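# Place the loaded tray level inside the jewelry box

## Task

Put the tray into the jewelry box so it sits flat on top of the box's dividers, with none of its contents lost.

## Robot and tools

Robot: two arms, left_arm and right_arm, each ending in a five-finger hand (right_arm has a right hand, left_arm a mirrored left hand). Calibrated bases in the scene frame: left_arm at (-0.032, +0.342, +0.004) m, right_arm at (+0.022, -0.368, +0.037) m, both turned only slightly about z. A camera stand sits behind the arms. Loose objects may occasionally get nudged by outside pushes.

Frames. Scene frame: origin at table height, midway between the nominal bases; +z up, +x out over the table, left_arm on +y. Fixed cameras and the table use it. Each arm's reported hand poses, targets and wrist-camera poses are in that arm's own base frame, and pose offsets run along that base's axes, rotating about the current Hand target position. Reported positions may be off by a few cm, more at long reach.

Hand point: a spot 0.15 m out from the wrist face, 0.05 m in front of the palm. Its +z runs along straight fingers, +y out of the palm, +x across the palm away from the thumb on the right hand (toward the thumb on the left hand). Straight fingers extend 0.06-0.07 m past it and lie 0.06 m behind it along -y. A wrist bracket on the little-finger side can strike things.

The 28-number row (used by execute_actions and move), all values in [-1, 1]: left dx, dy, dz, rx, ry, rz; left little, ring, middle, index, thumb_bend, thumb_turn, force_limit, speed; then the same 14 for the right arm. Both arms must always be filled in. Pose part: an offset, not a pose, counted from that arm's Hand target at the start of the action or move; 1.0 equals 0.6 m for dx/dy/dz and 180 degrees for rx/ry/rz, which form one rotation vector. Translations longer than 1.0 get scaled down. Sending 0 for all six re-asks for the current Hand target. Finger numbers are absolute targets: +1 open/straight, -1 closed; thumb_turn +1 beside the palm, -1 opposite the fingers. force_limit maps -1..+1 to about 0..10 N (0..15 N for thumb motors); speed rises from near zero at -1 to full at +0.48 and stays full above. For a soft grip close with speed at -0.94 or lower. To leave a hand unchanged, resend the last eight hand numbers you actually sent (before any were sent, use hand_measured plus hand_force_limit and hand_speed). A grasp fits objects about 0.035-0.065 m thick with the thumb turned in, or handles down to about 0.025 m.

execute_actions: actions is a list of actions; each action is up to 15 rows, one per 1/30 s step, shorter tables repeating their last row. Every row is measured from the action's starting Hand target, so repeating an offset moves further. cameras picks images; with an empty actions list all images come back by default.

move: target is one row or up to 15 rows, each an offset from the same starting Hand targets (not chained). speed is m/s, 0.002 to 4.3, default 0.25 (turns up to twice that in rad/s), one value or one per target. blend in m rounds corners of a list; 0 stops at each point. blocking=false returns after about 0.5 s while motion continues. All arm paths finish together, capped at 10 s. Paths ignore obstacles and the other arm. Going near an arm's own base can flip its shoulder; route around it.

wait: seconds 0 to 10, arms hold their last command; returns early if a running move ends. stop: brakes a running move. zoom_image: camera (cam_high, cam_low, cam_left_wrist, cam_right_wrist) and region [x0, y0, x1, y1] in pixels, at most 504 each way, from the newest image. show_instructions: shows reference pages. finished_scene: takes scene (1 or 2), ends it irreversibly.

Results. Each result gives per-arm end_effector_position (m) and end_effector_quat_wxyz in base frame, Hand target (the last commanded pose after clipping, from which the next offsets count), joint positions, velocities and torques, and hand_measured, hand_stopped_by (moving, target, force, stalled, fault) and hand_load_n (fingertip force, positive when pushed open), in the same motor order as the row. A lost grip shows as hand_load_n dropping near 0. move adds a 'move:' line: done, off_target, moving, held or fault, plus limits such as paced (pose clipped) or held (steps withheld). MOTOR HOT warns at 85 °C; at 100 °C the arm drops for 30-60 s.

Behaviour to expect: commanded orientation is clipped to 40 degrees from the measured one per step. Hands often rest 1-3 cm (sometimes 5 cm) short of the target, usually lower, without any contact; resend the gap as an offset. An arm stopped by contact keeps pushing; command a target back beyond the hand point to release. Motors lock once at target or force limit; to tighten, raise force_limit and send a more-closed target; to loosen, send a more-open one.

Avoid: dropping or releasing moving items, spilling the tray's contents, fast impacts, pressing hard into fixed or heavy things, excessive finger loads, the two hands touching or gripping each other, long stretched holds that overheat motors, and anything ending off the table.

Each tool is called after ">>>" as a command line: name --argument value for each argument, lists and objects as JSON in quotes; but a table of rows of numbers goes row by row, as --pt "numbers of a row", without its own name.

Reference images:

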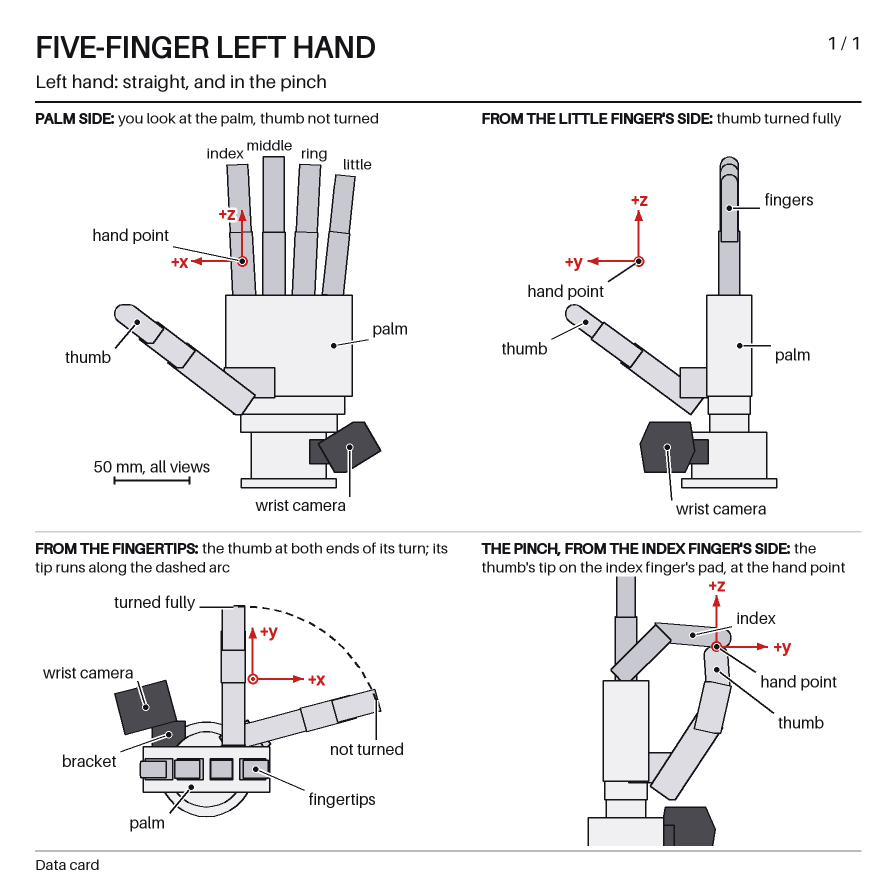

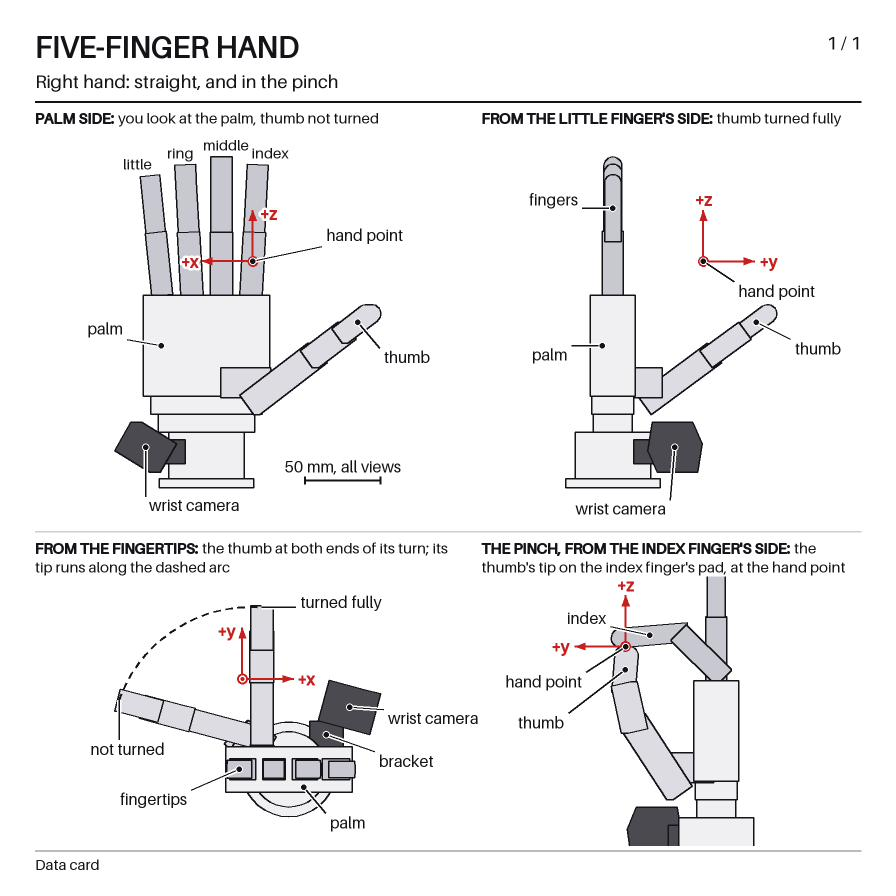

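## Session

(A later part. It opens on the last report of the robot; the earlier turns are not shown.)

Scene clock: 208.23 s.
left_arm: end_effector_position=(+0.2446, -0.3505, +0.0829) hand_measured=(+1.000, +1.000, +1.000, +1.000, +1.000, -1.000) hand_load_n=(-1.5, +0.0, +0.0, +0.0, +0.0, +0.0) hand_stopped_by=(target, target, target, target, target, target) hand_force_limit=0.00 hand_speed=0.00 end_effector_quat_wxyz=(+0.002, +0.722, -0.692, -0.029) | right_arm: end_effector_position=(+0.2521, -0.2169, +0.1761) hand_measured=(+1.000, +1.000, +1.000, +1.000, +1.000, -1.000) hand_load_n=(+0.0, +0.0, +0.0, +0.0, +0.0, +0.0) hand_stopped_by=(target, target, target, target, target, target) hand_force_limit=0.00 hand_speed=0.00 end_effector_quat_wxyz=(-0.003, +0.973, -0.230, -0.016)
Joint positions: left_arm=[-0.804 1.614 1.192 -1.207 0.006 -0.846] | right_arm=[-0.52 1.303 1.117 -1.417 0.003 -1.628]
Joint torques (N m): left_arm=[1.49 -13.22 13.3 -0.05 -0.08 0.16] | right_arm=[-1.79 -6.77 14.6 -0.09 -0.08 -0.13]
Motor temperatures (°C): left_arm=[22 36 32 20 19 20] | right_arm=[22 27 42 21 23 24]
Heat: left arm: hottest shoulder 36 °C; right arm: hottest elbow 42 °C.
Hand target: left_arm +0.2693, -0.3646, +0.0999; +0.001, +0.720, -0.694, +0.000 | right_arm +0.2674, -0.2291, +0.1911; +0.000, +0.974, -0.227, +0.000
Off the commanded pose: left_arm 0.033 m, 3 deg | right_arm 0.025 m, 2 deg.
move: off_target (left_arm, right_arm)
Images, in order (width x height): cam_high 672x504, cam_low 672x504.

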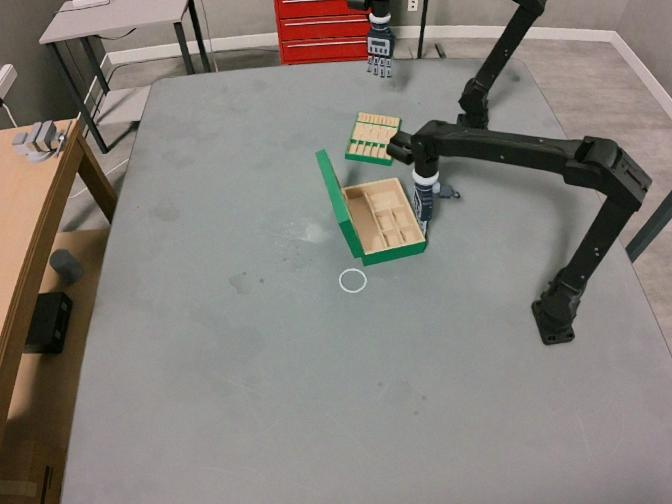

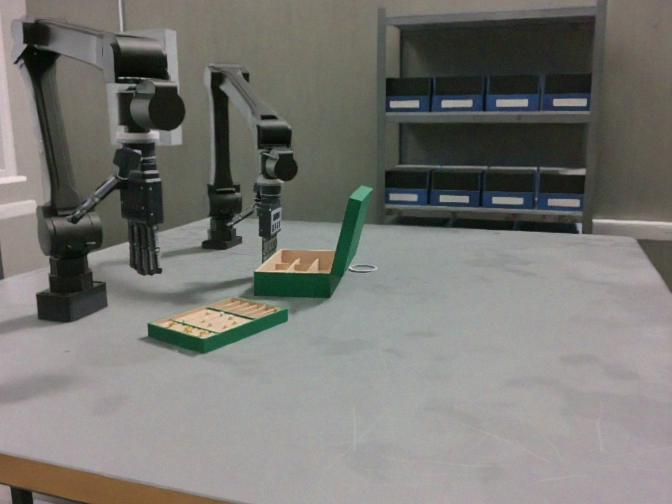

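>>> execute_actions --actions '[]'

Scene clock: 213.03 s.
left_arm: end_effector_position=(+0.2445, -0.3505, +0.0829) hand_measured=(+1.000, +1.000, +1.000, +1.000, +1.000, -1.000) hand_load_n=(-1.5, +0.0, +0.0, +0.0, +0.0, +0.0) hand_stopped_by=(target, target, target, target, target, target) hand_force_limit=0.00 hand_speed=0.00 end_effector_quat_wxyz=(+0.002, +0.721, -0.692, -0.029) | right_arm: end_effector_position=(+0.2521, -0.2169, +0.1761) hand_measured=(+1.000, +1.000, +1.000, +1.000, +1.000, -1.000) hand_load_n=(+0.0, +0.0, +0.0, +0.0, +0.0, +0.0) hand_stopped_by=(target, target, target, target, target, target) hand_force_limit=0.00 hand_speed=0.00 end_effector_quat_wxyz=(-0.003, +0.973, -0.230, -0.016)
Joint positions: left_arm=[-0.804 1.614 1.192 -1.207 0.006 -0.846] | right_arm=[-0.52 1.303 1.117 -1.417 0.003 -1.628]
Joint velocities: within noise
Joint torques (N m): left_arm=[1.49 -13.22 13.29 -0.03 -0.08 0.17] | right_arm=[-1.44 -7.06 14.54 -0.1 -0.08 -0.15]
Motor temperatures (°C): left_arm=[22 35 33 20 19 20] | right_arm=[22 27 43 20 23 24]
Heat: left arm: hottest shoulder 35 °C; right arm: hottest elbow 43 °C.
Hand target: left_arm +0.2693, -0.3646, +0.0999; +0.001, +0.720, -0.694, +0.000 | right_arm +0.2674, -0.2291, +0.1911; +0.000, +0.974, -0.227, +0.000
Off the commanded pose: left_arm 0.033 m, 3 deg | right_arm 0.025 m, 2 deg.
camera_calibration:
cam_left_wrist: T_world_to_cam=[[0.975124, -0.221521, 0.00780398, -0.321708], [-0.207331, -0.899073, 0.385592, -0.280083], [-0.0784005, -0.377618, -0.922636, 0.0815339], [0, 0, 0, 1]] pos_world=[0.262027, -0.292292, 0.185735]
cam_right_wrist: T_world_to_cam=[[-0.153065, -0.988173, -0.00920852, -0.177518], [-0.899614, 0.135479, 0.41514, 0.20256], [-0.408982, 0.0718274, -0.909711, 0.388148], [0, 0, 0, 1]] pos_world=[0.3138, -0.230741, 0.267377]

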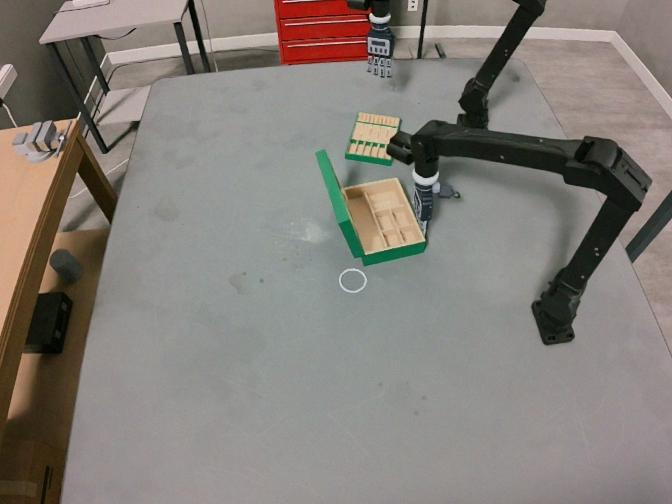

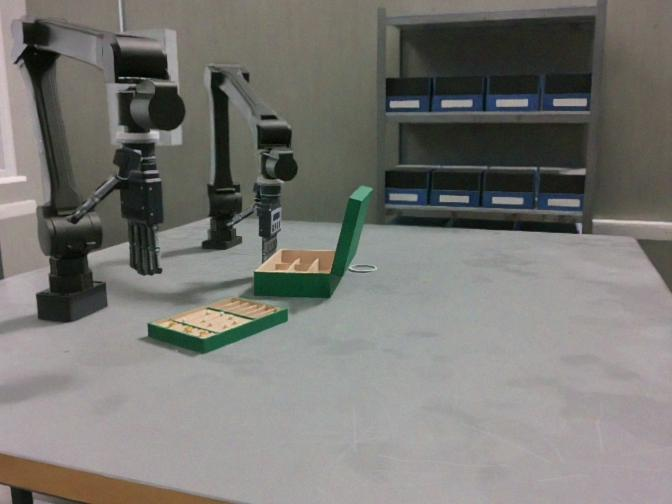

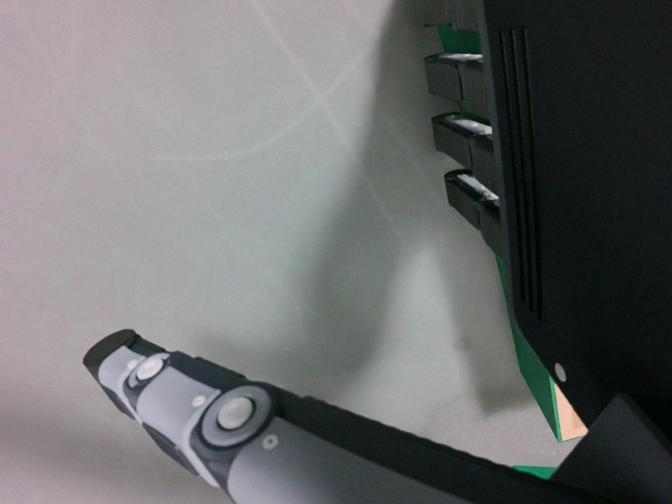

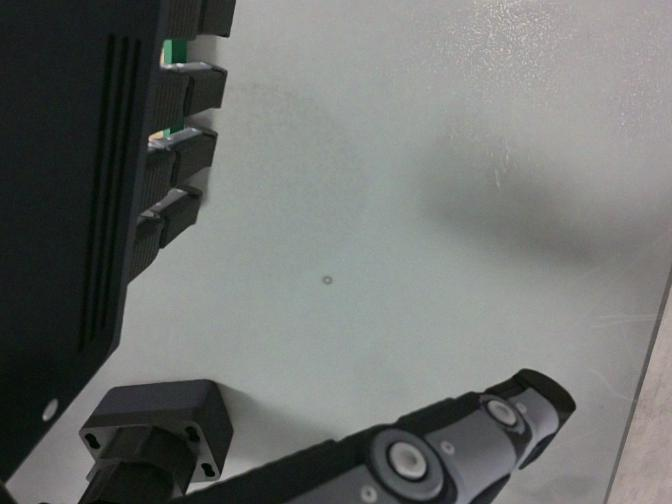

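>>> zoom_image --camera "cam_high" --region '[300, 90, 480, 280]'

Scaled by 2.653 from the camera's 672x504 image, which has a finer 960x720 frame.

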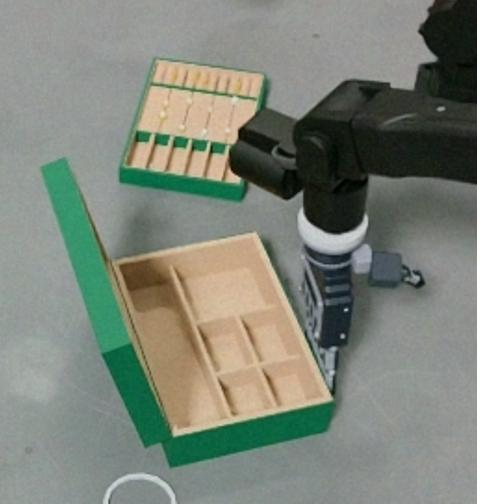

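>>> move --target '[0.063, 0.005, 0, 0, 0, 0, 1,1,1,1,1,-1,0,0, 0,0,0,0,0,0, 1,1,1,1,1,-1,0,0]' --speed 0.06 --cameras '["cam_high"]'

>>> zoom_image --camera "cam_high" --region '[300, 90, 480, 280]'

Scene clock: 221.63 s.
left_arm: end_effector_position=(+0.2802, -0.3482, +0.0834) hand_measured=(+1.000, +1.000, +1.000, +1.000, +1.000, -1.000) hand_load_n=(+0.0, -1.5, -0.5, +0.0, +0.0, +0.0) hand_stopped_by=(target, target, target, target, target, target) hand_force_limit=0.00 hand_speed=0.00 end_effector_quat_wxyz=(+0.003, +0.719, -0.694, -0.031) | right_arm: end_effector_position=(+0.2521, -0.2169, +0.1761) hand_measured=(+1.000, +1.000, +1.000, +1.000, +1.000, -1.000) hand_load_n=(+0.0, +0.5, +0.0, +0.0, -0.5, +0.0) hand_stopped_by=(target, target, target, target, target, target) hand_force_limit=0.00 hand_speed=0.00 end_effector_quat_wxyz=(-0.003, +0.973, -0.230, -0.016)
Joint positions: left_arm=[-0.745 1.675 1.269 -1.226 0.006 -0.781] | right_arm=[-0.52 1.303 1.117 -1.417 0.003 -1.628]
Joint torques (N m): left_arm=[1.49 -14.04 13.45 0.09 -0.09 0.11] | right_arm=[-1.32 -6.77 14.56 -0.1 -0.06 -0.13]
Heat: left arm: hottest elbow 34 °C; right arm: hottest elbow 45 °C.
Hand target: left_arm +0.3072, -0.3616, +0.1000; +0.000, +0.720, -0.694, +0.000 | right_arm +0.2674, -0.2291, +0.1911; +0.000, +0.974, -0.227, +0.000
Off the commanded pose: left_arm 0.034 m, 4 deg | right_arm 0.025 m, 2 deg.
move: off_target (left_arm, right_arm)
Images, in order (width x height): cam_high 672x504.

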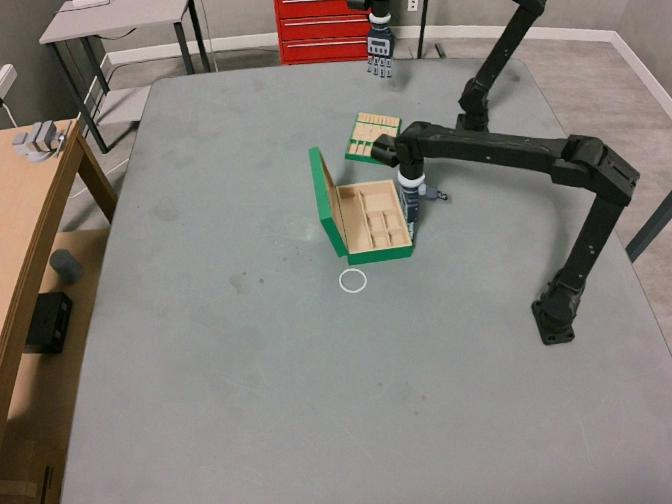

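Scaled by 2.653 from the camera's 672x504 image, which has a finer 960x720 frame.

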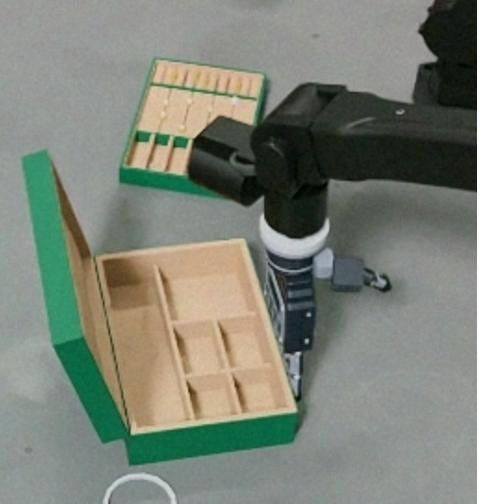

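>>> move --target '[0.090, 0.008, 0, 0, 0, -0.04, 1,1,1,1,1,-1,0,0, 0,0,0,0,0,0, 1,1,1,1,1,-1,0,0]' --speed 0.06 --cameras '["cam_high"]'

>>> zoom_image --camera "cam_high" --region '[300, 90, 480, 280]'

Scene clock: 226.53 s.
left_arm: end_effector_position=(+0.3343, -0.3451, +0.0836) hand_measured=(+1.000, +1.000, +1.000, +1.000, +1.000, -1.000) hand_load_n=(-0.5, -1.0, +0.0, +0.0, +0.0, +0.0) hand_stopped_by=(target, target, target, target, target, target) hand_force_limit=0.00 hand_speed=0.00 end_effector_quat_wxyz=(+0.007, +0.677, -0.735, -0.031) | right_arm: end_effector_position=(+0.2521, -0.2169, +0.1761) hand_measured=(+1.000, +1.000, +1.000, +1.000, +1.000, -1.000) hand_load_n=(+0.0, +0.0, +0.0, +0.0, +0.0, +0.0) hand_stopped_by=(target, target, target, target, target, target) hand_force_limit=0.00 hand_speed=0.00 end_effector_quat_wxyz=(-0.003, +0.973, -0.230, -0.016)
Joint positions: left_arm=[-0.675 1.788 1.422 -1.268 0.005 -0.592] | right_arm=[-0.52 1.303 1.117 -1.417 0.003 -1.628]
Joint torques (N m): left_arm=[1.26 -15.91 13.74 0.08 -0.08 0.15] | right_arm=[-1.55 -7 14.49 -0.02 -0.08 -0.14]
Heat: left arm: hottest elbow 34 °C; right arm: hottest elbow 46 °C.
Hand target: left_arm +0.3613, -0.3567, +0.0999; +0.001, +0.675, -0.738, +0.000 | right_arm +0.2674, -0.2291, +0.1911; +0.000, +0.974, -0.227, +0.000
Off the commanded pose: left_arm 0.034 m, 4 deg | right_arm 0.025 m, 2 deg.
move: off_target (left_arm, right_arm)
Images, in order (width x height): cam_high 672x504.

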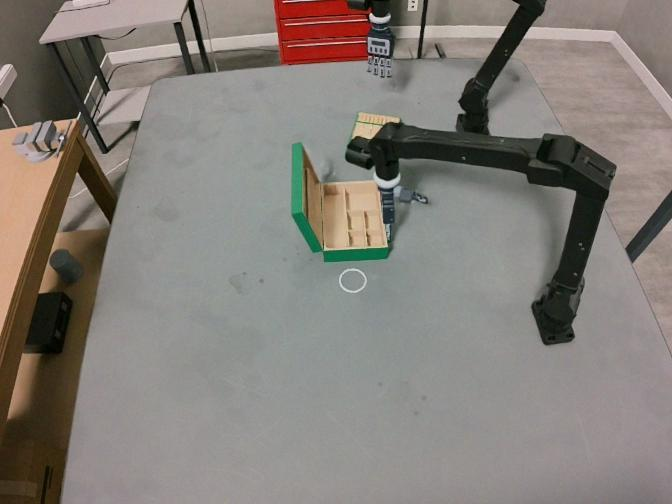

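Scaled by 2.653 from the camera's 672x504 image, which has a finer 960x720 frame.

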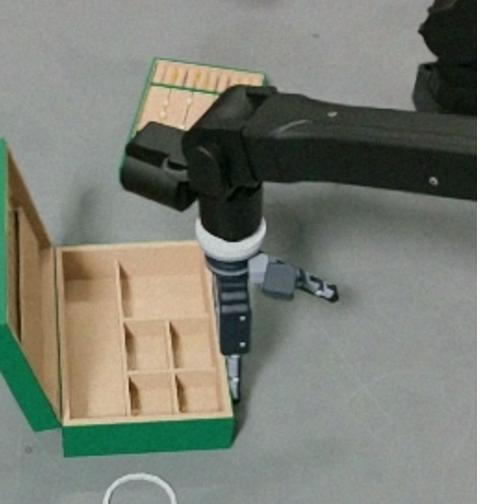

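>>> move --target '[0.075, 0.02, 0, 0, 0, -0.04, 1,1,1,1,1,-1,0,0, 0,0,0,0,0,0, 1,1,1,1,1,-1,0,0]' --speed 0.06 --cameras '["cam_high"]'

>>> zoom_image --camera "cam_high" --region '[280, 90, 460, 280]'

Scene clock: 231.13 s.
left_arm: end_effector_position=(+0.3797, -0.3350, +0.0848) hand_measured=(+1.000, +1.000, +1.000, +1.000, +1.000, -1.000) hand_load_n=(-0.5, -1.0, +0.0, +0.0, +0.0, +0.0) hand_stopped_by=(target, target, target, target, target, target) hand_force_limit=0.00 hand_speed=0.00 end_effector_quat_wxyz=(-0.010, -0.630, +0.776, +0.030) | right_arm: end_effector_position=(+0.2521, -0.2169, +0.1761) hand_measured=(+1.000, +1.000, +1.000, +1.000, +1.000, -1.000) hand_load_n=(+0.0, +0.0, +0.0, +0.0, +0.0, +0.0) hand_stopped_by=(target, target, target, target, target, target) hand_force_limit=0.00 hand_speed=0.00 end_effector_quat_wxyz=(-0.003, +0.973, -0.230, -0.016)
Joint positions: left_arm=[-0.617 1.878 1.555 -1.311 0.004 -0.41] | right_arm=[-0.52 1.303 1.117 -1.417 0.003 -1.628]
Joint torques (N m): left_arm=[1.14 -17.26 13.91 0.14 -0.03 0.15] | right_arm=[-1.73 -6.59 14.6 -0.02 -0.07 -0.13]
Heat: left arm: hottest elbow 34 °C; right arm: hottest elbow 47 °C.
Hand target: left_arm +0.4063, -0.3449, +0.1000; -0.001, -0.627, +0.779, +0.000 | right_arm +0.2674, -0.2291, +0.1911; +0.000, +0.974, -0.227, +0.000
Off the commanded pose: left_arm 0.032 m, 4 deg | right_arm 0.025 m, 2 deg.
move: off_target (left_arm, right_arm)
Images, in order (width x height): cam_high 672x504.

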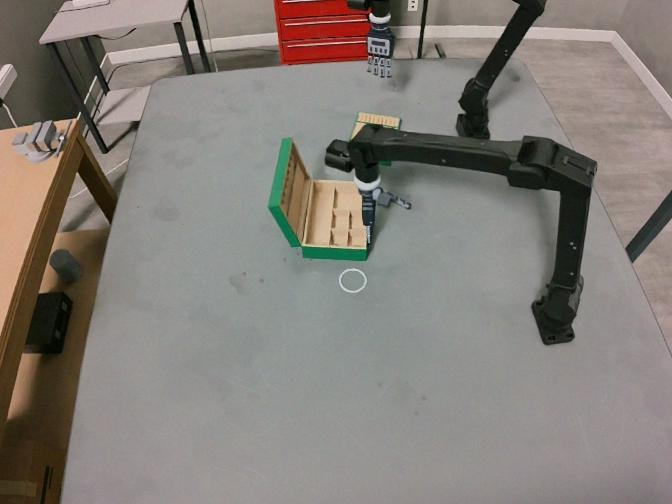

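Scaled by 2.653 from the camera's 672x504 image, which has a finer 960x720 frame.

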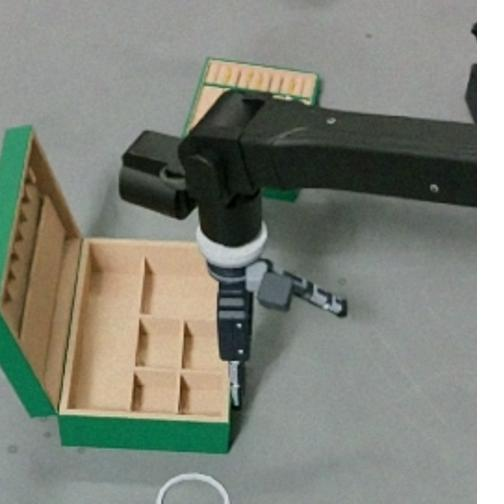

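>>> move --pt "-0.1105 -0.0252 0.0167 0 0 0 1 1 1 1 1 -1 0 0 0 0 0 0 0 0 1 1 1 1 1 -1 0 0" --pt "-0.1105 -0.1252 0.1667 0 0 -0.2 1 1 1 1 1 -1 0 0 0 0 0 0 0 0 1 1 1 1 1 -1 0 0" --pt "0.021 -0.33 0.1 0 0 -0.531 1 1 1 1 1 -1 0 0 0.0127 0.0485 0 0 0 0.049 1 1 1 1 1 -1 0 0" --speed 0.15 --blend 0.02 --cameras '["all"]'

Scene clock: 245.60 s.
left_arm: end_effector_position=(+0.4156, -0.5310, +0.1440) hand_measured=(+1.000, +1.000, +1.000, +1.000, +1.000, -1.000) hand_load_n=(+0.0, +0.0, +0.0, +0.0, +0.0, +0.0) hand_stopped_by=(target, target, target, target, target, target) hand_force_limit=0.00 hand_speed=0.00 end_effector_quat_wxyz=(+0.025, +0.150, +0.988, -0.024) | right_arm: end_effector_position=(+0.2688, -0.2010, +0.1762) hand_measured=(+1.000, +1.000, +1.000, +1.000, +1.000, -1.000) hand_load_n=(+0.0, +0.0, +0.0, +0.0, +0.0, +0.0) hand_stopped_by=(target, target, target, target, target, target) hand_force_limit=0.00 hand_speed=0.00 end_effector_quat_wxyz=(-0.004, +0.986, -0.163, -0.018)
Joint positions: left_arm=[-0.95 2.367 2.548 -1.682 -0.002 0.921] | right_arm=[-0.449 1.303 1.117 -1.422 0.003 -1.691]
Joint torques (N m): left_arm=[-0.56 -23.82 13.64 -0.17 -0.02 0.07] | right_arm=[-0.09 -9.52 11.02 -0.14 -0.11 -0.17]
Motor temperatures (°C): left_arm=[22 33 34 20 19 20] | right_arm=[22 27 49 20 23 24]
Heat: left arm: hottest elbow 34 °C; right arm: hottest elbow 49 °C.
Hand target: left_arm +0.4187, -0.5429, +0.1600; +0.000, +0.155, +0.988, +0.000 | right_arm +0.2750, -0.2001, +0.1911; +0.000, +0.988, -0.152, +0.000
Off the commanded pose: left_arm 0.020 m, 4 deg | right_arm 0.016 m, 2 deg.
joint sent to its limit (left arm) — joint 4 (wrist pitch), lower limit. The joint targets are off in orientation, not in position.
move: off_target (left_arm, right_arm)
camera_calibration:
cam_left_wrist: T_world_to_cam=[[-0.53738, -0.839201, 0.0834566, -0.239261], [-0.773331, 0.529828, 0.348197, 0.568938], [-0.336425, 0.122574, -0.933699, 0.457463], [0, 0, 0, 1]] pos_world=[0.465306, -0.5583, 0.248999]
cam_right_wrist: T_world_to_cam=[[-0.0183301, -0.999748, -0.0129419, -0.197143], [-0.90836, 0.0112429, 0.418037, 0.192207], [-0.417786, 0.0194186, -0.908338, 0.385524], [0, 0, 0, 1]] pos_world=[0.332047, -0.206741, 0.267285]

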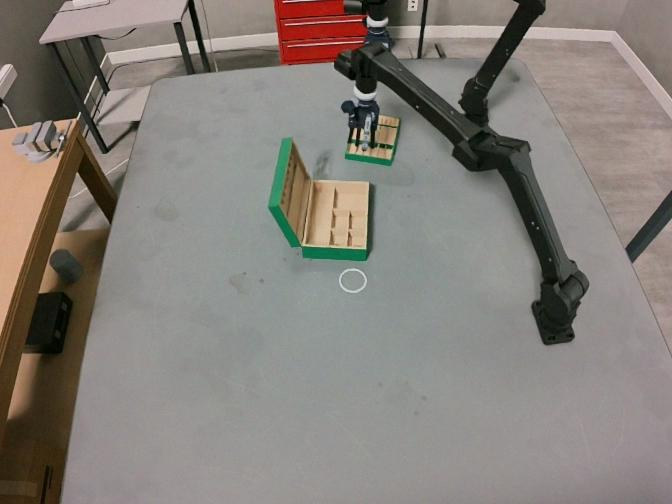

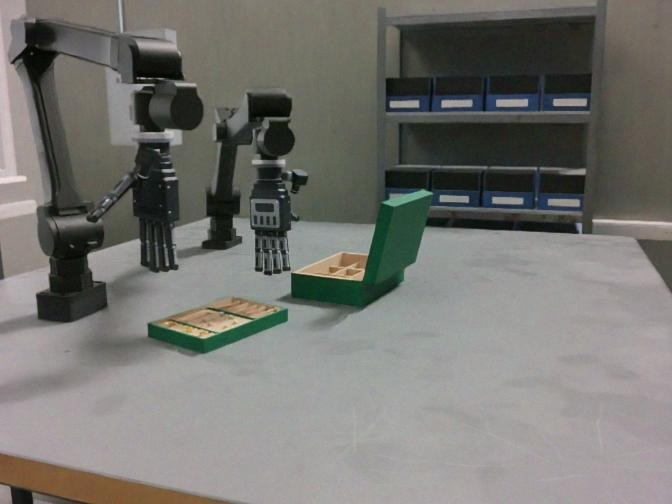

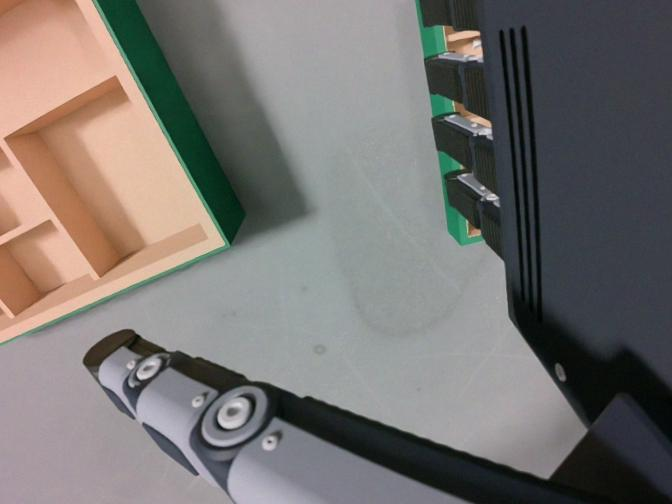

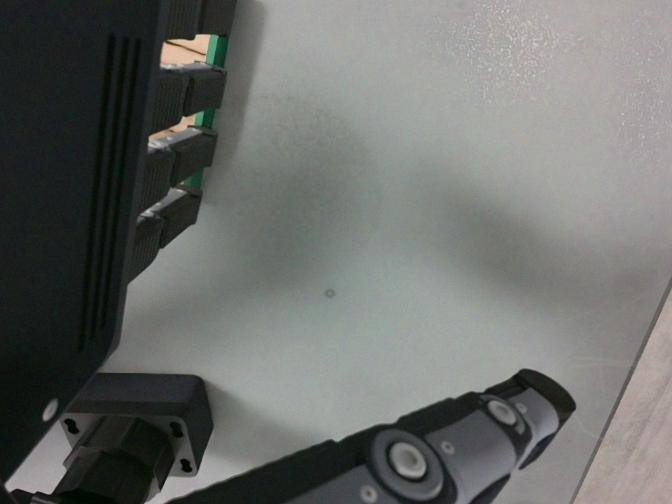

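>>> move --target '[-0.005,0.0,-0.107,0,0,0, 1,1,1,1,1,-1,0,0, -0.0083,0.0167,-0.2217,0,0,0, 1,1,1,1,1,-1,0,0]' --speed 0.12 --cameras '["cam_low","cam_left_wrist","cam_right_wrist"]'

Scene clock: 255.97 s.
left_arm: end_effector_position=(+0.4145, -0.5295, +0.0794) hand_measured=(+1.000, +1.000, +1.000, +1.000, +1.000, -1.000) hand_load_n=(+0.0, +0.0, +0.0, +0.0, +0.0, +0.0) hand_stopped_by=(target, target, target, target, target, target) hand_force_limit=0.00 hand_speed=0.00 end_effector_quat_wxyz=(-0.009, +0.150, +0.989, +0.011) | right_arm: end_effector_position=(+0.2689, -0.1939, +0.0650) hand_measured=(+1.000, +1.000, +1.000, +1.000, +1.000, -1.000) hand_load_n=(+0.0, +0.0, +0.0, +0.0, +0.0, +0.0) hand_stopped_by=(target, target, target, target, target, target) hand_force_limit=0.00 hand_speed=0.00 end_effector_quat_wxyz=(+0.003, +0.988, -0.154, +0.004)
Joint positions: left_arm=[-0.95 2.466 2.548 -1.682 -0.002 0.922] | right_arm=[-0.429 1.363 0.867 -1.065 0.003 -1.691]
Joint torques (N m): left_arm=[-0.67 -24.94 13.16 -0.32 0.12 -0.02] | right_arm=[-0.15 -6.59 7.66 0.75 -0.11 0.07]
Heat: left arm: hottest elbow 34 °C; right arm: hottest elbow 47 °C.
Hand target: left_arm +0.4158, -0.5429, +0.0956; +0.000, +0.155, +0.988, +0.000 | right_arm +0.2701, -0.1901, +0.0581; +0.000, +0.988, -0.152, +0.000
Off the commanded pose: left_arm 0.021 m, 2 deg | right_arm 0.008 m, 1 deg.
joint sent to its limit (left arm) — joint 4 (wrist pitch), lower limit. The joint targets still meet the commanded pose.
move: off_target (left_arm)
camera_calibration:
cam_left_wrist: T_world_to_cam=[[-0.534316, -0.84401, 0.0463997, -0.233993], [-0.750361, 0.498872, 0.433689, 0.557163], [-0.389185, 0.19691, -0.899867, 0.455197], [0, 0, 0, 1]] pos_world=[0.470203, -0.565079, 0.178838]
cam_right_wrist: T_world_to_cam=[[0.00162809, -0.999979, 0.00634269, -0.198101], [-0.925156, 0.000901375, 0.379586, 0.243734], [-0.379583, -0.00648598, -0.925135, 0.270285], [0, 0, 0, 1]] pos_world=[0.32841, -0.196564, 0.158788]
Images, in order (width x height): cam_low 672x504, cam_left_wrist 672x504, cam_right_wrist 672x504.

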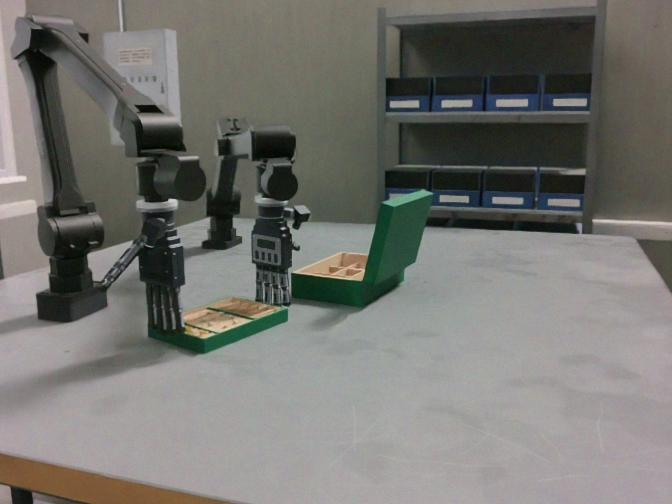

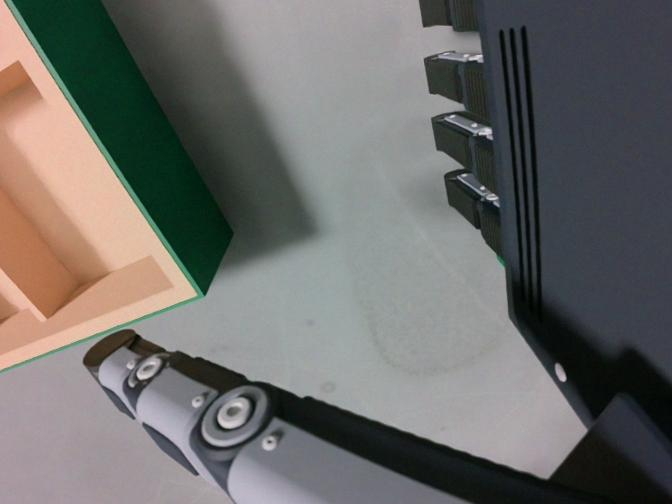

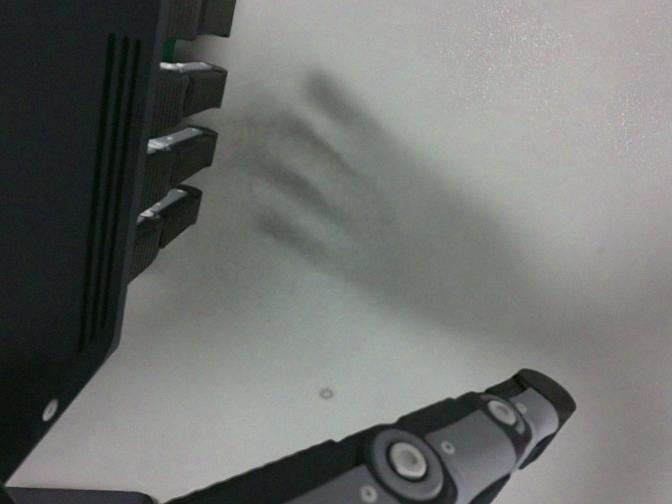

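>>> move --target '[-0.0103,-0.0317,-0.003,0,0,0, 1,1,1,1,1,-1,0,0, -0.005,0.05,-0.03,0,0,0, 1,1,1,1,1,-1,0,0]' --speed 0.05 --cameras '["cam_low","cam_left_wrist","cam_right_wrist"]'

>>> zoom_image --camera "cam_low" --region '[120, 180, 440, 370]'

Scene clock: 259.30 s.
left_arm: end_effector_position=(+0.4097, -0.5462, +0.0802) hand_measured=(+1.000, +1.000, +1.000, +1.000, +1.000, -1.000) hand_load_n=(+0.0, +0.0, +0.0, -2.0, +0.0, +0.0) hand_stopped_by=(target, target, target, target, target, target) hand_force_limit=0.00 hand_speed=0.00 end_effector_quat_wxyz=(+0.001, +0.159, +0.987, +0.003) | right_arm: end_effector_position=(+0.2666, -0.1667, +0.0456) hand_measured=(+1.000, +1.000, +1.000, +1.000, +1.000, -1.000) hand_load_n=(+0.0, -1.5, +0.0, +0.0, +0.0, +0.0) hand_stopped_by=(target, target, target, target, target, target) hand_force_limit=0.00 hand_speed=0.00 end_effector_quat_wxyz=(+0.003, +0.988, -0.154, +0.002)
Joint positions: left_arm=[-0.971 2.491 2.602 -1.684 -0.006 0.919] | right_arm=[-0.357 1.363 0.807 -1.01 0.005 -1.62]
Joint torques (N m): left_arm=[-0.79 -24.59 13.86 -0.21 0.18 -0.18] | right_arm=[0.15 -7.3 7.15 0.77 -0.19 0.13]
Heat: left arm: hottest elbow 34 °C; right arm: hottest elbow 46 °C.
Hand target: left_arm +0.4098, -0.5619, +0.0941; +0.000, +0.155, +0.988, +0.000 | right_arm +0.2670, -0.1600, +0.0401; +0.000, +0.988, -0.152, +0.000
Off the commanded pose: left_arm 0.021 m, 1 deg | right_arm 0.009 m, 0 deg.
joint sent to its limit (left arm) — joint 4 (wrist pitch), lower limit. The joint targets are off in orientation, not in position.
move: off_target (left_arm)
camera_calibration:
cam_left_wrist: T_world_to_cam=[[-0.549625, -0.833703, 0.0534034, -0.239422], [-0.749034, 0.520096, 0.410426, 0.574407], [-0.369948, 0.185579, -0.910329, 0.444078], [0, 0, 0, 1]] pos_world=[0.462944, -0.580765, 0.181292]
cam_right_wrist: T_world_to_cam=[[0.00163137, -0.999981, 0.00601924, -0.170828], [-0.923427, 0.000803598, 0.383774, 0.248284], [-0.383772, -0.0061844, -0.923407, 0.252602], [0, 0, 0, 1]] pos_world=[0.326492, -0.169462, 0.138998]
Images, in order (width x height): cam_low 672x504, cam_left_wrist 672x504, cam_right_wrist 672x504.

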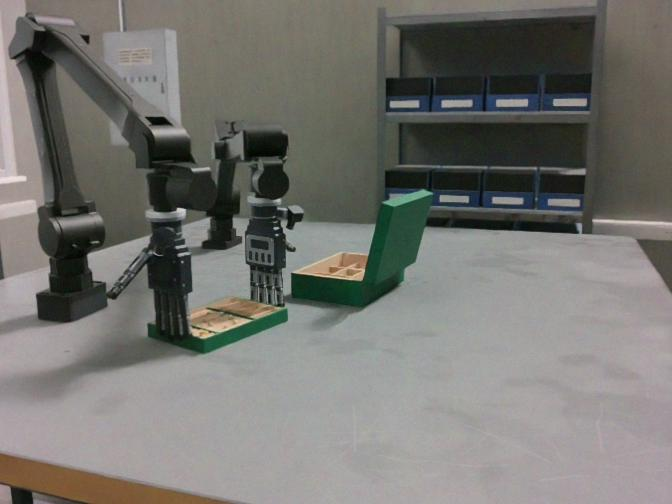

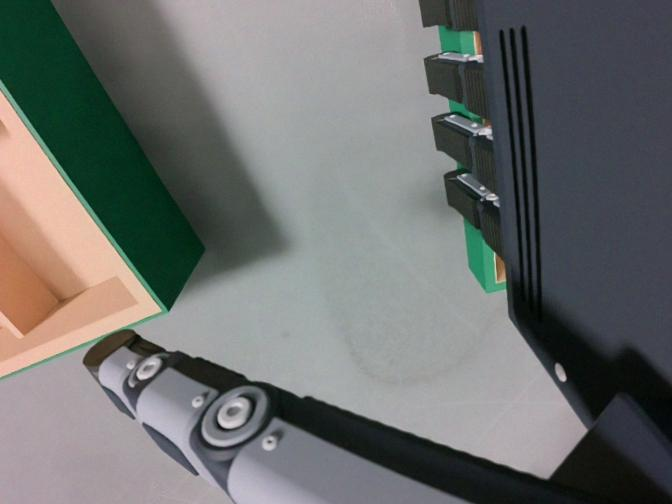

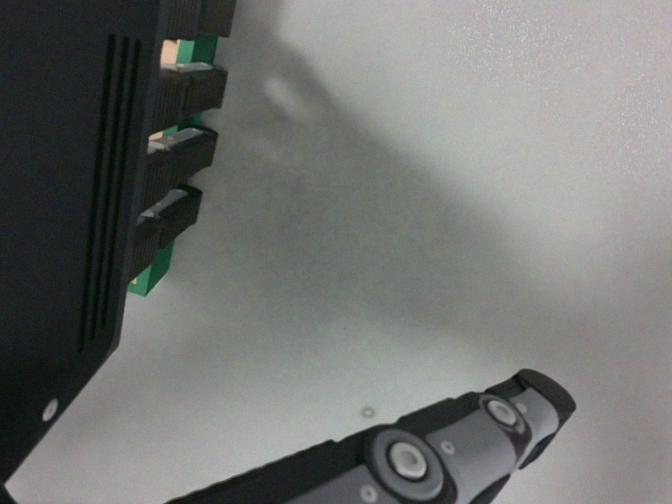

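Scaled by 1.575 from the camera's 672x504 image, which has a finer 960x720 frame.

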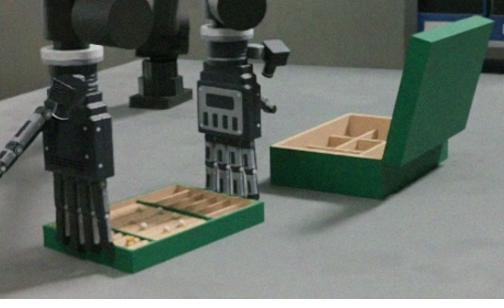

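>>> move --target '[-0.0067,-0.02,0,0,0,0, 1,1,1,1,1,-1,0,0, 0.008,0.025,0.01,0,0,0, 1,1,1,1,1,-1,0,0]' --speed 0.05

Scene clock: 262.60 s.
left_arm: end_effector_position=(+0.4153, -0.5486, +0.0784) hand_measured=(+1.000, +1.000, +1.000, +1.000, +1.000, -1.000) hand_load_n=(+0.0, +0.0, -0.5, -7.5, +0.0, +0.0) hand_stopped_by=(target, target, target, target, target, target) hand_force_limit=0.00 hand_speed=0.00 end_effector_quat_wxyz=(+0.011, +0.159, +0.987, +0.005) | right_arm: end_effector_position=(+0.2671, -0.1622, +0.0472) hand_measured=(+1.000, +1.000, +1.000, +1.000, +1.000, -1.000) hand_load_n=(+0.0, -4.0, -3.0, -0.5, +0.0, +0.5) hand_stopped_by=(target, target, target, target, target, target) hand_force_limit=0.00 hand_speed=0.00 end_effector_quat_wxyz=(+0.015, +0.986, -0.163, +0.000)
Joint positions: left_arm=[-0.971 2.507 2.628 -1.684 -0.023 0.919] | right_arm=[-0.331 1.363 0.807 -1.01 0.03 -1.574]
Joint torques (N m): left_arm=[-1.96 -24.59 14.74 -0.2 0.73 -0.3] | right_arm=[2.08 -8.06 7.82 0.01 -1.35 0.12]
Heat: left arm: hottest elbow 34 °C; right arm: hottest elbow 45 °C.
Hand target: left_arm +0.4057, -0.5738, +0.0940; +0.000, +0.155, +0.988, +0.000 | right_arm +0.2718, -0.1451, +0.0461; +0.000, +0.988, -0.152, +0.000
Off the commanded pose: left_arm 0.031 m, 1 deg | right_arm 0.018 m, 2 deg.
joint sent to its limit (left arm) — joint 4 (wrist pitch), lower limit. The joint targets are off in orientation, not in position.
move: off_target (left_arm, right_arm)

>>> move --target '[0,0,0,0,0,-0.03, 1,1,1,1,1,-1,0,0, 0,0,0,0,0,0, 1,1,1,1,1,-1,0,0]' --speed 0.05

Scene clock: 266.07 s.
left_arm: end_effector_position=(+0.4184, -0.5481, +0.0785) hand_measured=(+1.000, +1.000, +1.000, +1.000, +1.000, -1.000) hand_load_n=(-0.5, -4.5, -2.0, +0.0, +0.0, +0.0) hand_stopped_by=(target, target, target, target, target, target) hand_force_limit=0.00 hand_speed=0.00 end_effector_quat_wxyz=(+0.011, +0.180, +0.984, +0.006) | right_arm: end_effector_position=(+0.2673, -0.1613, +0.0472) hand_measured=(+1.000, +1.000, +1.000, +1.000, +1.000, -1.000) hand_load_n=(+0.0, -4.0, -3.0, +0.0, +0.0, +0.0) hand_stopped_by=(target, target, target, target, target, target) hand_force_limit=0.00 hand_speed=0.00 end_effector_quat_wxyz=(+0.015, +0.987, -0.163, +0.000)
Joint positions: left_arm=[-0.971 2.507 2.628 -1.684 -0.024 0.962] | right_arm=[-0.328 1.363 0.807 -1.011 0.03 -1.572]
Joint torques (N m): left_arm=[-2.61 -25.11 13.46 -0.18 0.77 0.15] | right_arm=[1.49 -7.94 7.86 0.03 -1.35 0.1]
Motor temperatures (°C): left_arm=[22 33 35 20 19 20] | right_arm=[22 28 44 20 23 24]
Heat: left arm: hottest elbow 35 °C; right arm: hottest elbow 44 °C.
Hand target: left_arm +0.4057, -0.5738, +0.0940; +0.000, +0.201, +0.979, +0.001 | right_arm +0.2719, -0.1451, +0.0461; +0.000, +0.988, -0.152, +0.000
Off the commanded pose: left_arm 0.033 m, 3 deg | right_arm 0.017 m, 2 deg.
joint sent to its limit (left arm) — joint 4 (wrist pitch), lower limit. The joint targets are off in orientation, not in position.
move: off_target (left_arm, right_arm)

>>> move --target '[0.06,-0.0015,0,0,0,0, 1,1,1,1,1,-1,0,0, 0.06,-0.0017,0,0,0,0, 1,1,1,1,1,-1,0,0]' --speed 0.05

Scene clock: 268.23 s.
left_arm: end_effector_position=(+0.4494, -0.5498, +0.0760) hand_measured=(+1.000, +1.000, +1.000, +1.000, +1.000, -1.000) hand_load_n=(+0.0, -2.5, -3.5, -2.5, +0.0, +0.0) hand_stopped_by=(target, target, target, target, target, target) hand_force_limit=0.00 hand_speed=0.00 end_effector_quat_wxyz=(+0.030, +0.194, +0.980, -0.008) | right_arm: end_effector_position=(+0.2869, -0.1595, +0.0468) hand_measured=(+1.000, +1.000, +1.000, +1.000, +1.000, -1.000) hand_load_n=(-3.5, -4.5, +0.0, +0.0, +0.0, +0.0) hand_stopped_by=(target, target, target, target, target, target) hand_force_limit=0.00 hand_speed=0.00 end_effector_quat_wxyz=(+0.016, +0.985, -0.169, -0.002)
Joint positions: left_arm=[-0.942 2.559 2.727 -1.684 -0.028 1.021] | right_arm=[-0.305 1.416 0.858 -1.013 0.033 -1.536]
Joint torques (N m): left_arm=[-1.9 -25.47 14.8 -0.12 0.8 -0.01] | right_arm=[2.14 -6.36 11.49 0.1 -1.49 -0.02]
Heat: left arm: hottest elbow 36 °C; right arm: hottest elbow 43 °C.
Hand target: left_arm +0.4417, -0.5747, +0.0940; +0.000, +0.202, +0.979, +0.000 | right_arm +0.3079, -0.1460, +0.0461; +0.000, +0.988, -0.151, +0.000
Off the commanded pose: left_arm 0.032 m, 4 deg | right_arm 0.025 m, 3 deg.
joint sent to its limit (left arm) — joint 4 (wrist pitch), lower limit. The joint targets are off in orientation, not in position.
move: off_target (left_arm, right_arm)

>>> move --target '[0.04,-0.001,0,0,0,0, 1,1,1,1,1,-1,0,0, 0.06,-0.002,0,0,0,0, 1,1,1,1,1,-1,0,0]' --speed 0.05 --cameras '["all"]'

Scene clock: 271.20 s.
left_arm: end_effector_position=(+0.4746, -0.5491, +0.0736) hand_measured=(+1.000, +1.000, +1.000, +1.000, +1.000, -1.000) hand_load_n=(+0.0, -4.0, -4.0, -1.0, -0.5, +0.0) hand_stopped_by=(target, target, target, target, target, target) hand_force_limit=0.00 hand_speed=0.00 end_effector_quat_wxyz=(+0.046, +0.193, +0.980, -0.020) | right_arm: end_effector_position=(+0.3175, -0.1615, +0.0432) hand_measured=(+1.000, +1.000, +1.000, +1.000, +1.000, -1.000) hand_load_n=(-4.0, -3.0, +0.0, +0.0, +0.0, +0.0) hand_stopped_by=(target, target, target, target, target, target) hand_force_limit=0.00 hand_speed=0.00 end_effector_quat_wxyz=(+0.016, +0.985, -0.171, -0.010)
Joint positions: left_arm=[-0.916 2.605 2.814 -1.684 -0.031 1.045] | right_arm=[-0.287 1.507 0.944 -1.023 0.033 -1.514]
Joint torques (N m): left_arm=[-2.14 -25.88 14.68 -0.03 0.85 0.08] | right_arm=[2.84 -7.47 12.14 0.01 -1.48 0.01]
Heat: left arm: hottest elbow 36 °C; right arm: hottest elbow 43 °C.
Hand target: left_arm +0.4657, -0.5753, +0.0939; +0.000, +0.201, +0.979, +0.000 | right_arm +0.3439, -0.1473, +0.0461; +0.000, +0.988, -0.152, +0.000
Off the commanded pose: left_arm 0.034 m, 6 deg | right_arm 0.030 m, 3 deg.
joint sent to its limit (left arm) — joint 4 (wrist pitch), lower limit. The joint targets are off in orientation, not in position.
move: off_target (left_arm, right_arm)
camera_calibration:
cam_left_wrist: T_world_to_cam=[[-0.611539, -0.789398, 0.0535728, -0.15207], [-0.739286, 0.594218, 0.316799, 0.670119], [-0.281914, 0.154129, -0.946979, 0.406317], [0, 0, 0, 1]] pos_world=[0.516959, -0.580865, 0.180627]
cam_right_wrist: T_world_to_cam=[[-0.0332236, -0.999057, 0.0279648, -0.155375], [-0.912238, 0.0417436, 0.407529, 0.298188], [-0.408312, -0.0119709, -0.912764, 0.276339], [0, 0, 0, 1]] pos_world=[0.379689, -0.164368, 0.135057]

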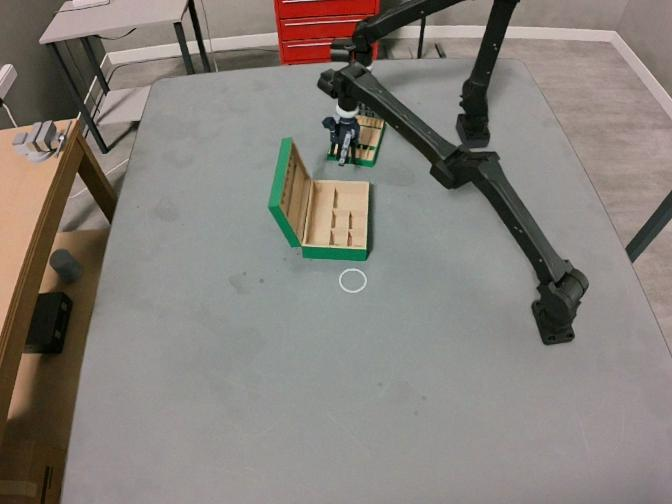

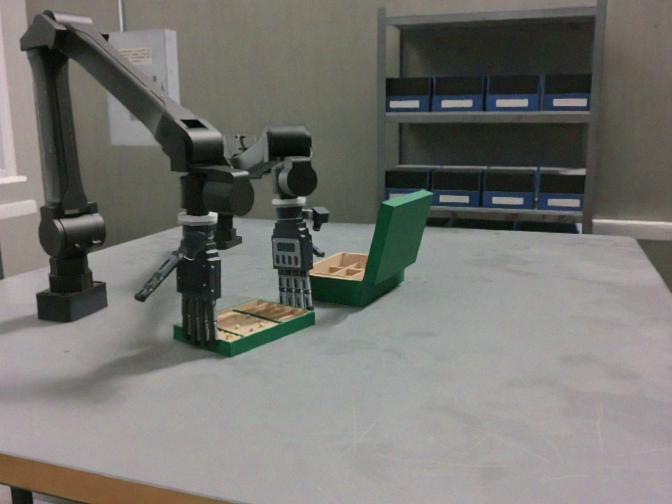

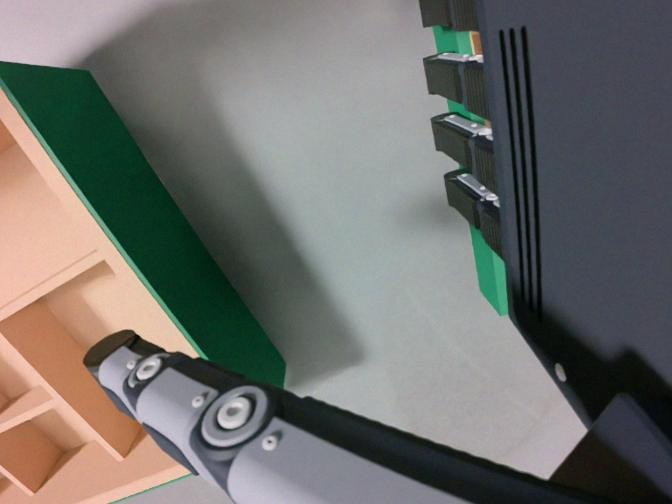

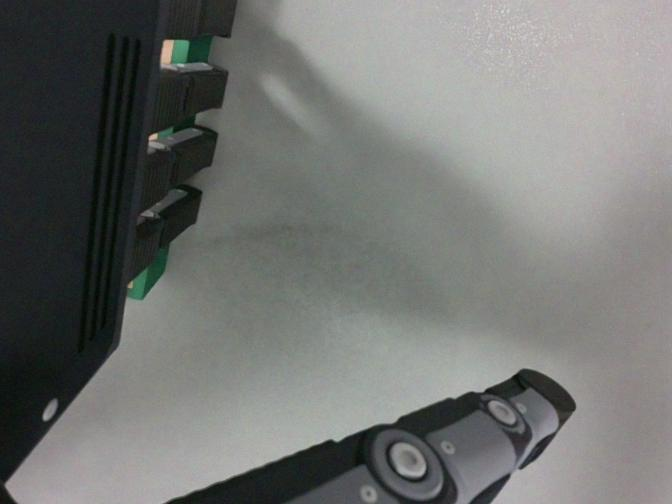

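>>> move --target '[0.002,0.008,0,0,0,0.035, 1,1,1,1,1,-1,0,0, 0.05,-0.008,0,0,0,0.02, 1,1,1,1,1,-1,0,0]' --speed 0.05

Scene clock: 276.33 s.
left_arm: end_effector_position=(+0.4768, -0.5448, +0.0731) hand_measured=(+1.000, +1.000, +1.000, +1.000, +1.000, -1.000) hand_load_n=(+0.0, -2.5, -4.0, -2.0, +0.0, +0.0) hand_stopped_by=(target, target, target, target, target, target) hand_force_limit=0.00 hand_speed=0.00 end_effector_quat_wxyz=(+0.047, +0.154, +0.987, -0.021) | right_arm: end_effector_position=(+0.3438, -0.1653, +0.0423) hand_measured=(+1.000, +1.000, +1.000, +1.000, +1.000, -1.000) hand_load_n=(+0.5, -2.5, -2.5, -1.0, +0.0, +0.0) hand_stopped_by=(target, target, target, target, target, target) hand_force_limit=0.00 hand_speed=0.00 end_effector_quat_wxyz=(+0.015, +0.989, -0.146, -0.014)
Joint positions: left_arm=[-0.905 2.608 2.819 -1.684 -0.033 0.977] | right_arm=[-0.273 1.571 1.014 -1.039 0.033 -1.551]
Joint torques (N m): left_arm=[-1.96 -25.82 14.71 -0.05 0.88 -0.21] | right_arm=[2.2 -8.82 12.7 0.1 -1.48 -0.13]
Heat: left arm: hottest elbow 37 °C; right arm: hottest elbow 43 °C.
Hand target: left_arm +0.4668, -0.5706, +0.0939; +0.000, +0.148, +0.989, +0.001 | right_arm +0.3738, -0.1521, +0.0459; +0.000, +0.993, -0.121, +0.000
Off the commanded pose: left_arm 0.035 m, 6 deg | right_arm 0.033 m, 4 deg.
joint sent to its limit (left arm) — joint 4 (wrist pitch), lower limit. The joint targets are off in orientation, not in position.
move: off_target (left_arm, right_arm)


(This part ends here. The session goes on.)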